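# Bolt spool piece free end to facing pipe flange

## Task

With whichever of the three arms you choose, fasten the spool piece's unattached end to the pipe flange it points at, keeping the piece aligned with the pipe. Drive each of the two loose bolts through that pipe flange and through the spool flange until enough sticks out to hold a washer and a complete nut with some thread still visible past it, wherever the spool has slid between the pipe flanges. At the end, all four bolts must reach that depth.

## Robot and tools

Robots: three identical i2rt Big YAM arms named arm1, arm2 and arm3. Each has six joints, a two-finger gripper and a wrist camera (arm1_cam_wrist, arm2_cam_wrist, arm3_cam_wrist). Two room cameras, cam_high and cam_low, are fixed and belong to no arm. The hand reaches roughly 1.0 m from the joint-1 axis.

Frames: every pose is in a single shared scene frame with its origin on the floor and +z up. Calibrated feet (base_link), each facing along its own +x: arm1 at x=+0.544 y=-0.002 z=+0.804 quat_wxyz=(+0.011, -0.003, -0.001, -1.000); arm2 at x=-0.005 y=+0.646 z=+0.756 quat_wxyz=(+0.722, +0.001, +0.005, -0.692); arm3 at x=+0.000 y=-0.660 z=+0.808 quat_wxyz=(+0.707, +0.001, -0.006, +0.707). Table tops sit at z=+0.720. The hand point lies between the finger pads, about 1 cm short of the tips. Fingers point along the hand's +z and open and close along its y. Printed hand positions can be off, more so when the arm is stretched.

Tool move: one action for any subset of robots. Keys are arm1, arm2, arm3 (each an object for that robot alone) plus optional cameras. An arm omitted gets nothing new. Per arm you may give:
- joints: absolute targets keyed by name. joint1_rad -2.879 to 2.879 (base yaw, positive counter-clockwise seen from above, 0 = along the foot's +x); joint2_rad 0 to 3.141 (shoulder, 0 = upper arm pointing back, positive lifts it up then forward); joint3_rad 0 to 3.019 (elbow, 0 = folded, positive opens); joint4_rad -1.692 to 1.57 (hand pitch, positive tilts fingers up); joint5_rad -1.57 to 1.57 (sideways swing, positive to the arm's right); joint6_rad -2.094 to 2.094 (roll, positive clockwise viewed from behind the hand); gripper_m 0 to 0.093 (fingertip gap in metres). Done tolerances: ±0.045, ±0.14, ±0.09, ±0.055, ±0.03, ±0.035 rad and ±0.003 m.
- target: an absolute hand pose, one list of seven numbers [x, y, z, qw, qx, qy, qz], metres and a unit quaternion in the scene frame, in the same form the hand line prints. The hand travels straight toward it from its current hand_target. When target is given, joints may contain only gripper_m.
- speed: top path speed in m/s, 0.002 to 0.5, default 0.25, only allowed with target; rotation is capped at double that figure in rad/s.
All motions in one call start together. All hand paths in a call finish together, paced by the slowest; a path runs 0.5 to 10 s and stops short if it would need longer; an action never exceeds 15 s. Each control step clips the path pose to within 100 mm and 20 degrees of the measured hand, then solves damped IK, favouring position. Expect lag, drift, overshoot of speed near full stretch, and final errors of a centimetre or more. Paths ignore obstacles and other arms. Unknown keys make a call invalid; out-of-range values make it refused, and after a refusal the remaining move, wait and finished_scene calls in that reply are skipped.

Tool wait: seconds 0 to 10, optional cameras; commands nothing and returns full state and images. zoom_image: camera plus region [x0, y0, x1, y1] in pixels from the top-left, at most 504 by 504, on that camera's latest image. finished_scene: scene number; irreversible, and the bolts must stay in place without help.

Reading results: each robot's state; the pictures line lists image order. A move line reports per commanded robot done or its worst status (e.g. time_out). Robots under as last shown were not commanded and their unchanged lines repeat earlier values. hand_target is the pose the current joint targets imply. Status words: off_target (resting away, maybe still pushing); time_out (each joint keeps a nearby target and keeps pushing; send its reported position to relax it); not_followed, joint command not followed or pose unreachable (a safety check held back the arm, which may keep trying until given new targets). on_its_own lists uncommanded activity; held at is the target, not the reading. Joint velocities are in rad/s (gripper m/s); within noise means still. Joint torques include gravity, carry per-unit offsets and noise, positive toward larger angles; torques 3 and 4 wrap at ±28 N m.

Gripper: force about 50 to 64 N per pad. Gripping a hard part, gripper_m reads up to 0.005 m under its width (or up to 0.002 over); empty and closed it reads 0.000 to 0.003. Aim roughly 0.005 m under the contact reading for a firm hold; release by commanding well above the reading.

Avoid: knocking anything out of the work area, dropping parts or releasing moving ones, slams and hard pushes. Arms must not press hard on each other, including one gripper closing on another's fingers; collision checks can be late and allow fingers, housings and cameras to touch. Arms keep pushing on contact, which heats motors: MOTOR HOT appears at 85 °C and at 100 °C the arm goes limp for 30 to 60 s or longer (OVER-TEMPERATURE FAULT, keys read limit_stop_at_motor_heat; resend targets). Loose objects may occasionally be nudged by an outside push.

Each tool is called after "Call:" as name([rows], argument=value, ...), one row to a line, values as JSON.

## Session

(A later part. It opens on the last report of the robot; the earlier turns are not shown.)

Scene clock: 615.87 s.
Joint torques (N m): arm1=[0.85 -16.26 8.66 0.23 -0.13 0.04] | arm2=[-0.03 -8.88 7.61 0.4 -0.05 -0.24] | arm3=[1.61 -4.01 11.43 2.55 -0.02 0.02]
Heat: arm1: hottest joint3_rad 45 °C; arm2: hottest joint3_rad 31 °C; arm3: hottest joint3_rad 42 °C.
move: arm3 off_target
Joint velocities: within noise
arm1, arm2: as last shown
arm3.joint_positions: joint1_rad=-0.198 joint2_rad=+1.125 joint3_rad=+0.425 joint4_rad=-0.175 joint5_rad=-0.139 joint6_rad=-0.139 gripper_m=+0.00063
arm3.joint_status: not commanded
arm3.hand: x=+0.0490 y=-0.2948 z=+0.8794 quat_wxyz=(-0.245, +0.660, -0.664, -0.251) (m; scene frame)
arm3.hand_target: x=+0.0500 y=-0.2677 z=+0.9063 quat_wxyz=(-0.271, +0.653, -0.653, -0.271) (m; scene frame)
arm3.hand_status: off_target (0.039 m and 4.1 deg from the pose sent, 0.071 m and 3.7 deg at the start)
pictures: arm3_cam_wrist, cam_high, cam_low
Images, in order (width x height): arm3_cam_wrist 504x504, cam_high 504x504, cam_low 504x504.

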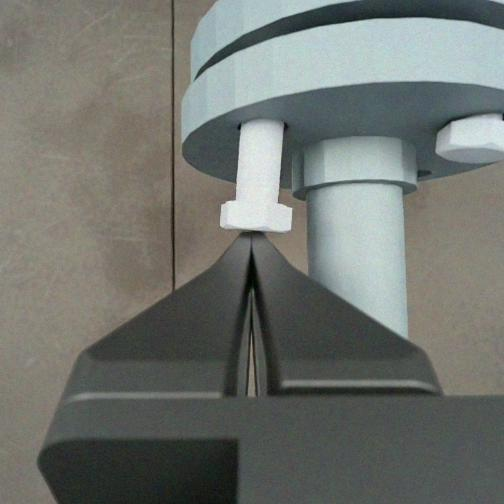

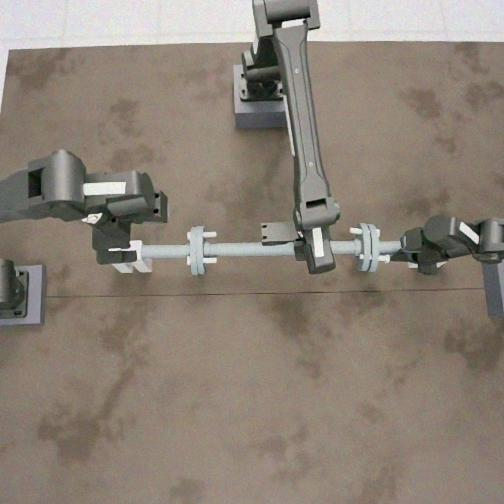

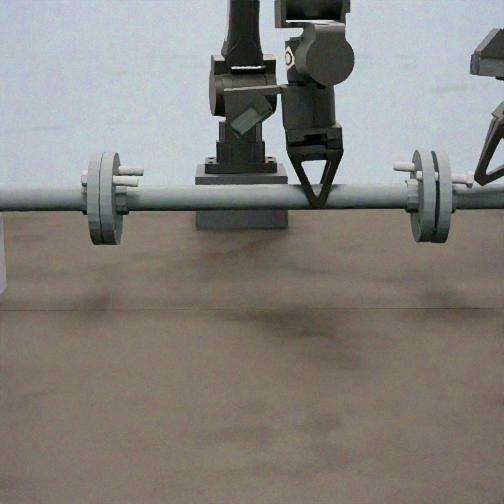

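Well aligned; keep pushing.

Call:
move(arm3={"target":[0.0520,-0.248,0.908,-0.271,0.653,-0.653,-0.271],"speed":0.05}, cameras=[])

Call:
move(arm3={"target":[0.0520,-0.236,0.908,-0.271,0.653,-0.653,-0.271],"speed":0.05}, cameras=["cam_low","cam_high","arm3_cam_wrist"])

Call:
zoom_image(camera="cam_low", region=[384, 130, 504, 250])

Scene clock: 620.20 s.
Joint torques (N m): arm1=[0.85 -16.26 8.66 0.21 -0.12 0.05] | arm2=[-0.09 -8.82 7.61 0.39 -0.05 -0.24] | arm3=[1.32 -4.42 11.51 2.61 0.01 0.04]
Heat: arm1: hottest joint3_rad 45 °C; arm2: hottest joint3_rad 31 °C; arm3: hottest joint3_rad 41 °C.
move: arm3 off_target
Joint velocities: within noise
arm1.joint_positions: joint1_rad=+0.167 joint2_rad=+1.742 joint3_rad=+1.150 joint4_rad=-0.955 joint5_rad=-0.043 joint6_rad=+1.761 gripper_m=+0.03181
arm1.joint_status: not commanded
arm1.hand: x=+0.0783 y=-0.0983 z=+0.8411 quat_wxyz=(-0.025, -0.707, +0.707, -0.010) (m; scene frame)
arm1.hand_target: x=+0.0636 y=-0.1019 z=+0.8622 quat_wxyz=(-0.045, -0.707, +0.706, +0.002) (m; scene frame)
arm1.hand_status: not commanded
arm2: as last shown
arm3.joint_positions: joint1_rad=-0.192 joint2_rad=+1.174 joint3_rad=+0.467 joint4_rad=-0.171 joint5_rad=-0.135 joint6_rad=-0.134 gripper_m=+0.00063
arm3.joint_status: not commanded
arm3.hand: x=+0.0503 y=-0.2791 z=+0.8814 quat_wxyz=(-0.243, +0.661, -0.664, -0.250) (m; scene frame)
arm3.hand_target: x=+0.0516 y=-0.2508 z=+0.9094 quat_wxyz=(-0.271, +0.653, -0.653, -0.271) (m; scene frame)
arm3.hand_status: off_target (0.041 m and 4.3 deg from the pose sent, 0.055 m and 4.1 deg at the start)
pictures: none
No camera images: "cameras" was empty.

Scene clock: 621.20 s.
Joint torques (N m): arm1=[0.85 -16.32 8.69 0.23 -0.12 0.04] | arm2=[-0.09 -8.88 7.6 0.4 -0.05 -0.24] | arm3=[1.49 -4.95 12.14 2.85 -0.06 0.04]
Heat: arm1: hottest joint3_rad 45 °C; arm2: hottest joint3_rad 31 °C; arm3: hottest joint3_rad 41 °C.
move: arm3 off_target
Joint velocities: within noise
arm1, arm2: as last shown
arm3.joint_positions: joint1_rad=-0.187 joint2_rad=+1.205 joint3_rad=+0.484 joint4_rad=-0.170 joint5_rad=-0.129 joint6_rad=-0.129 gripper_m=+0.00063
arm3.joint_status: not commanded
arm3.hand: x=+0.0508 y=-0.2733 z=+0.8776 quat_wxyz=(-0.239, +0.661, -0.668, -0.245) (m; scene frame)
arm3.hand_target: x=+0.0514 y=-0.2398 z=+0.9099 quat_wxyz=(-0.271, +0.653, -0.653, -0.271) (m; scene frame)
arm3.hand_status: off_target (0.048 m and 5.1 deg from the pose sent, 0.051 m and 4.3 deg at the start)
pictures: arm3_cam_wrist, cam_high, cam_low
Images, in order (width x height): arm3_cam_wrist 504x504, cam_high 504x504, cam_low 504x504.

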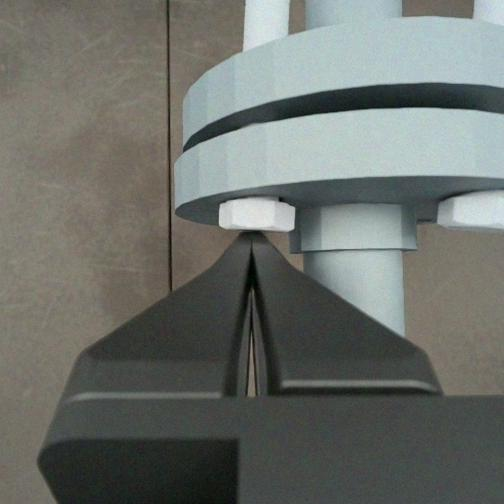

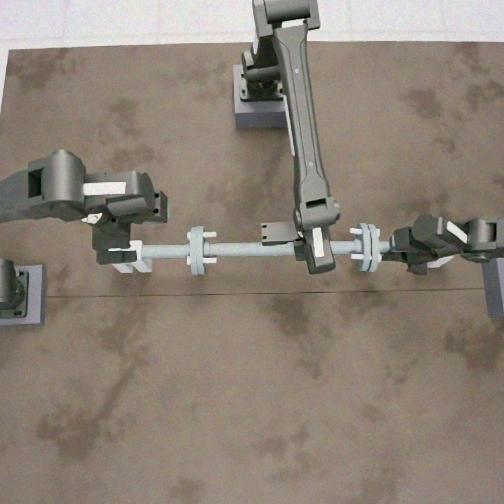

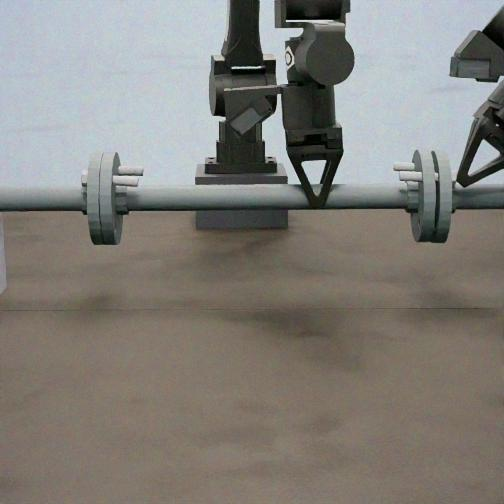

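Scaled by 4.200 from the camera's 504x504 image, which has a finer 720x720 frame.

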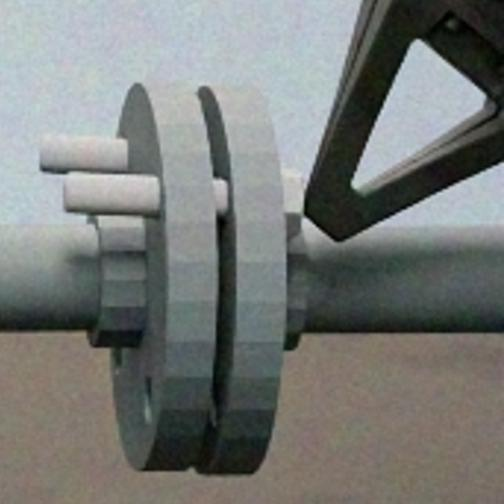

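Call:
move(arm3={"target":[0.051,-0.36,0.96,-0.271,0.653,-0.653,-0.271],"speed":0.15}, cameras=[])

Call:
move(arm1={"target":[0.070,-0.100,0.848,0.0445,0.7075,-0.706,-0.0021],"speed":0.03}, cameras=[])

Call:
move(arm1={"joints":{"gripper_m":0.06}}, cameras=[])

Call:
move(arm1={"target":[0.074,-0.100,1.0,0.0445,0.7075,-0.706,-0.0021],"speed":0.12}, cameras=["cam_low","cam_high"])

Call:
zoom_image(camera="cam_low", region=[384, 130, 504, 250])

Call:
zoom_image(camera="cam_low", region=[60, 130, 180, 250])

Scene clock: 628.93 s.
Joint torques (N m): arm1=[0.85 -16.21 8.66 0.23 -0.12 0.03] | arm2=[-0.03 -8.88 7.6 0.39 -0.05 -0.24] | arm3=[-0.26 -1.14 9.11 1.4 -0.31 -0.16]
Heat: arm1: hottest joint3_rad 46 °C; arm2: hottest joint3_rad 31 °C; arm3: hottest joint3_rad 43 °C.
move: arm3 done
Joint velocities: within noise
arm1, arm2: as last shown
arm3.joint_positions: joint1_rad=-0.270 joint2_rad=+0.680 joint3_rad=+0.420 joint4_rad=-0.556 joint5_rad=-0.197 joint6_rad=-0.187 gripper_m=+0.00063
arm3.joint_status: not commanded
arm3.hand: x=+0.0483 y=-0.3585 z=+0.9572 quat_wxyz=(-0.268, +0.653, -0.654, -0.272) (m; scene frame)
arm3.hand_target: x=+0.0510 y=-0.3600 z=+0.9600 quat_wxyz=(-0.271, +0.653, -0.653, -0.271) (m; scene frame)
arm3.hand_status: done (0.004 m and 0.4 deg from the pose sent, 0.120 m and 5.1 deg at the start)
pictures: none
No camera images: "cameras" was empty.

Scene clock: 629.97 s.
Joint torques (N m): arm1=[0.73 -15.91 6.6 0.91 -0.08 0.02] | arm2=[-0.09 -8.88 7.61 0.39 -0.05 -0.24] | arm3=[-0.15 -1.32 9.09 1.37 -0.31 -0.17]
Heat: arm1: hottest joint3_rad 45 °C; arm2: hottest joint3_rad 31 °C; arm3: hottest joint3_rad 42 °C.
move: arm1 done
Joint velocities: within noise
arm1.joint_positions: joint1_rad=+0.167 joint2_rad=+1.742 joint3_rad=+1.143 joint4_rad=-0.928 joint5_rad=-0.044 joint6_rad=+1.761 gripper_m=+0.03181
arm1.joint_status: not commanded
arm1.hand: x=+0.0752 y=-0.0992 z=+0.8390 quat_wxyz=(-0.034, -0.707, +0.707, -0.005) (m; scene frame)
arm1.hand_target: x=+0.0701 y=-0.1000 z=+0.8480 quat_wxyz=(-0.044, -0.707, +0.706, +0.002) (m; scene frame)
arm1.hand_status: done (0.010 m and 1.5 deg from the pose sent, 0.011 m and 2.6 deg at the start)
arm2.joint_positions: joint1_rad=+0.047 joint2_rad=+1.286 joint3_rad=+1.619 joint4_rad=-1.681 joint5_rad=-0.005 joint6_rad=+0.099 gripper_m=+0.09396
arm2.joint_status: not commanded
arm2.hand: x=+0.0325 y=+0.2484 z=+1.1507 quat_wxyz=(-0.083, -0.706, -0.700, +0.068) (m; scene frame)
arm2.hand_target: x=+0.0301 y=+0.2499 z=+1.1492 quat_wxyz=(-0.077, -0.704, -0.703, +0.064) (m; scene frame)
arm2.hand_status: not commanded
arm3: as last shown
arm3.hand_target: x=+0.0510 y=-0.3599 z=+0.9600 quat_wxyz=(-0.271, +0.653, -0.653, -0.271) (m; scene frame)
pictures: none
No camera images: "cameras" was empty.

Scene clock: 630.60 s.
Joint torques (N m): arm1=[0.85 -15.56 6.68 0.9 -0.08 0.02] | arm2=[-0.09 -8.88 7.61 0.4 -0.05 -0.24] | arm3=[-0.32 -1.26 9.14 1.37 -0.31 -0.19]
Heat: arm1: hottest joint3_rad 45 °C; arm2: hottest joint3_rad 31 °C; arm3: hottest joint3_rad 42 °C.
move: arm1 done
Joint velocities: within noise
arm1.joint_positions: joint1_rad=+0.167 joint2_rad=+1.737 joint3_rad=+1.143 joint4_rad=-0.928 joint5_rad=-0.044 joint6_rad=+1.761 gripper_m=+0.05987
arm1.joint_status: all done
arm1.hand: x=+0.0747 y=-0.0992 z=+0.8412 quat_wxyz=(-0.036, -0.707, +0.706, -0.003) (m; scene frame)
arm1.hand_target: x=+0.0701 y=-0.1000 z=+0.8480 quat_wxyz=(-0.044, -0.707, +0.706, +0.002) (m; scene frame)
arm1.hand_status: not commanded
arm2, arm3: as last shown
pictures: none
No camera images: "cameras" was empty.

Scene clock: 632.63 s.
Joint torques (N m): arm1=[0.91 -14.15 10.11 0.38 -0.07 0.05] | arm2=[-0.03 -8.88 7.61 0.39 -0.04 -0.24] | arm3=[-0.21 -1.26 9.11 1.37 -0.3 -0.18]
Heat: arm1: hottest joint3_rad 45 °C; arm2: hottest joint3_rad 31 °C; arm3: hottest joint3_rad 42 °C.
move: arm1 off_target
Joint velocities: within noise
arm1.joint_positions: joint1_rad=+0.167 joint2_rad=+1.571 joint3_rad=+1.338 joint4_rad=-1.304 joint5_rad=-0.044 joint6_rad=+1.761 gripper_m=+0.05994
arm1.joint_status: not commanded
arm1.hand: x=+0.0856 y=-0.0970 z=+0.9828 quat_wxyz=(-0.029, -0.707, +0.707, -0.008) (m; scene frame)
arm1.hand_target: x=+0.0746 y=-0.0999 z=+1.0002 quat_wxyz=(-0.045, -0.707, +0.706, +0.002) (m; scene frame)
arm1.hand_status: off_target (0.021 m and 2.1 deg from the pose sent, 0.159 m and 1.2 deg at the start)
arm2: as last shown
arm3.joint_positions: joint1_rad=-0.270 joint2_rad=+0.680 joint3_rad=+0.420 joint4_rad=-0.556 joint5_rad=-0.198 joint6_rad=-0.187 gripper_m=+0.00063
arm3.joint_status: not commanded
arm3.hand: x=+0.0482 y=-0.3585 z=+0.9572 quat_wxyz=(-0.268, +0.653, -0.654, -0.272) (m; scene frame)
arm3.hand_target: x=+0.0509 y=-0.3599 z=+0.9600 quat_wxyz=(-0.271, +0.653, -0.653, -0.271) (m; scene frame)
arm3.hand_status: not commanded
pictures: cam_high, cam_low
Images, in order (width x height): cam_high 504x504, cam_low 504x504.

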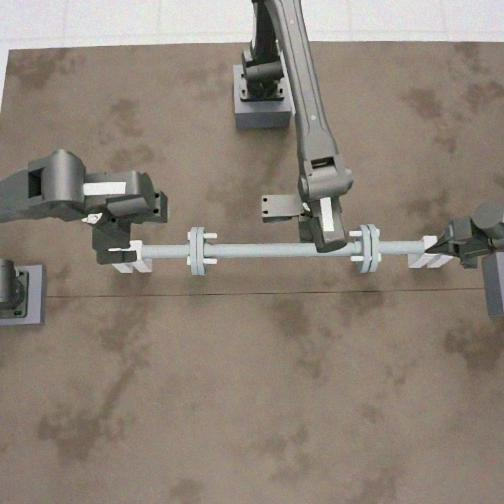

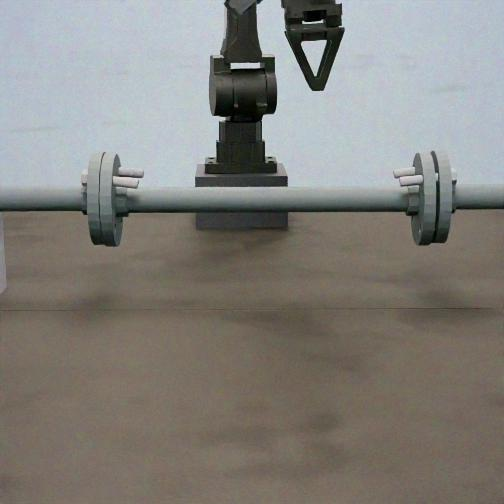

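Scaled by 4.200 from the camera's 504x504 image, which has a finer 720x720 frame.

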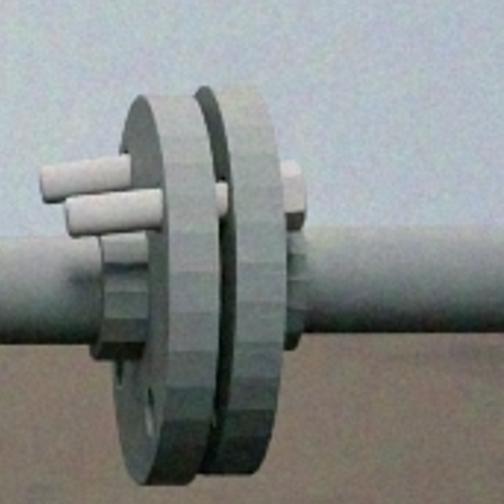

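Scaled by 4.200 from the camera's 504x504 image, which has a finer 720x720 frame.

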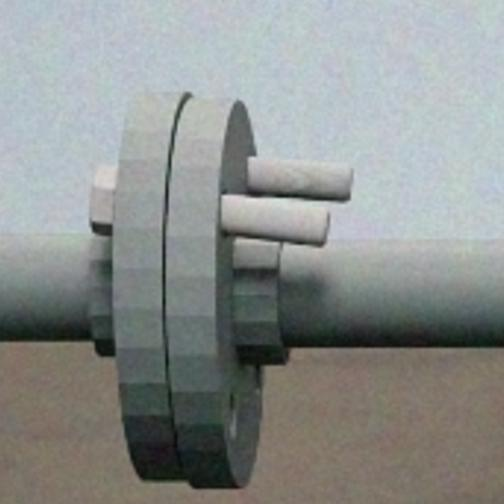

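Call:
finished_scene(scene=1)

The scene is finished: the task was done.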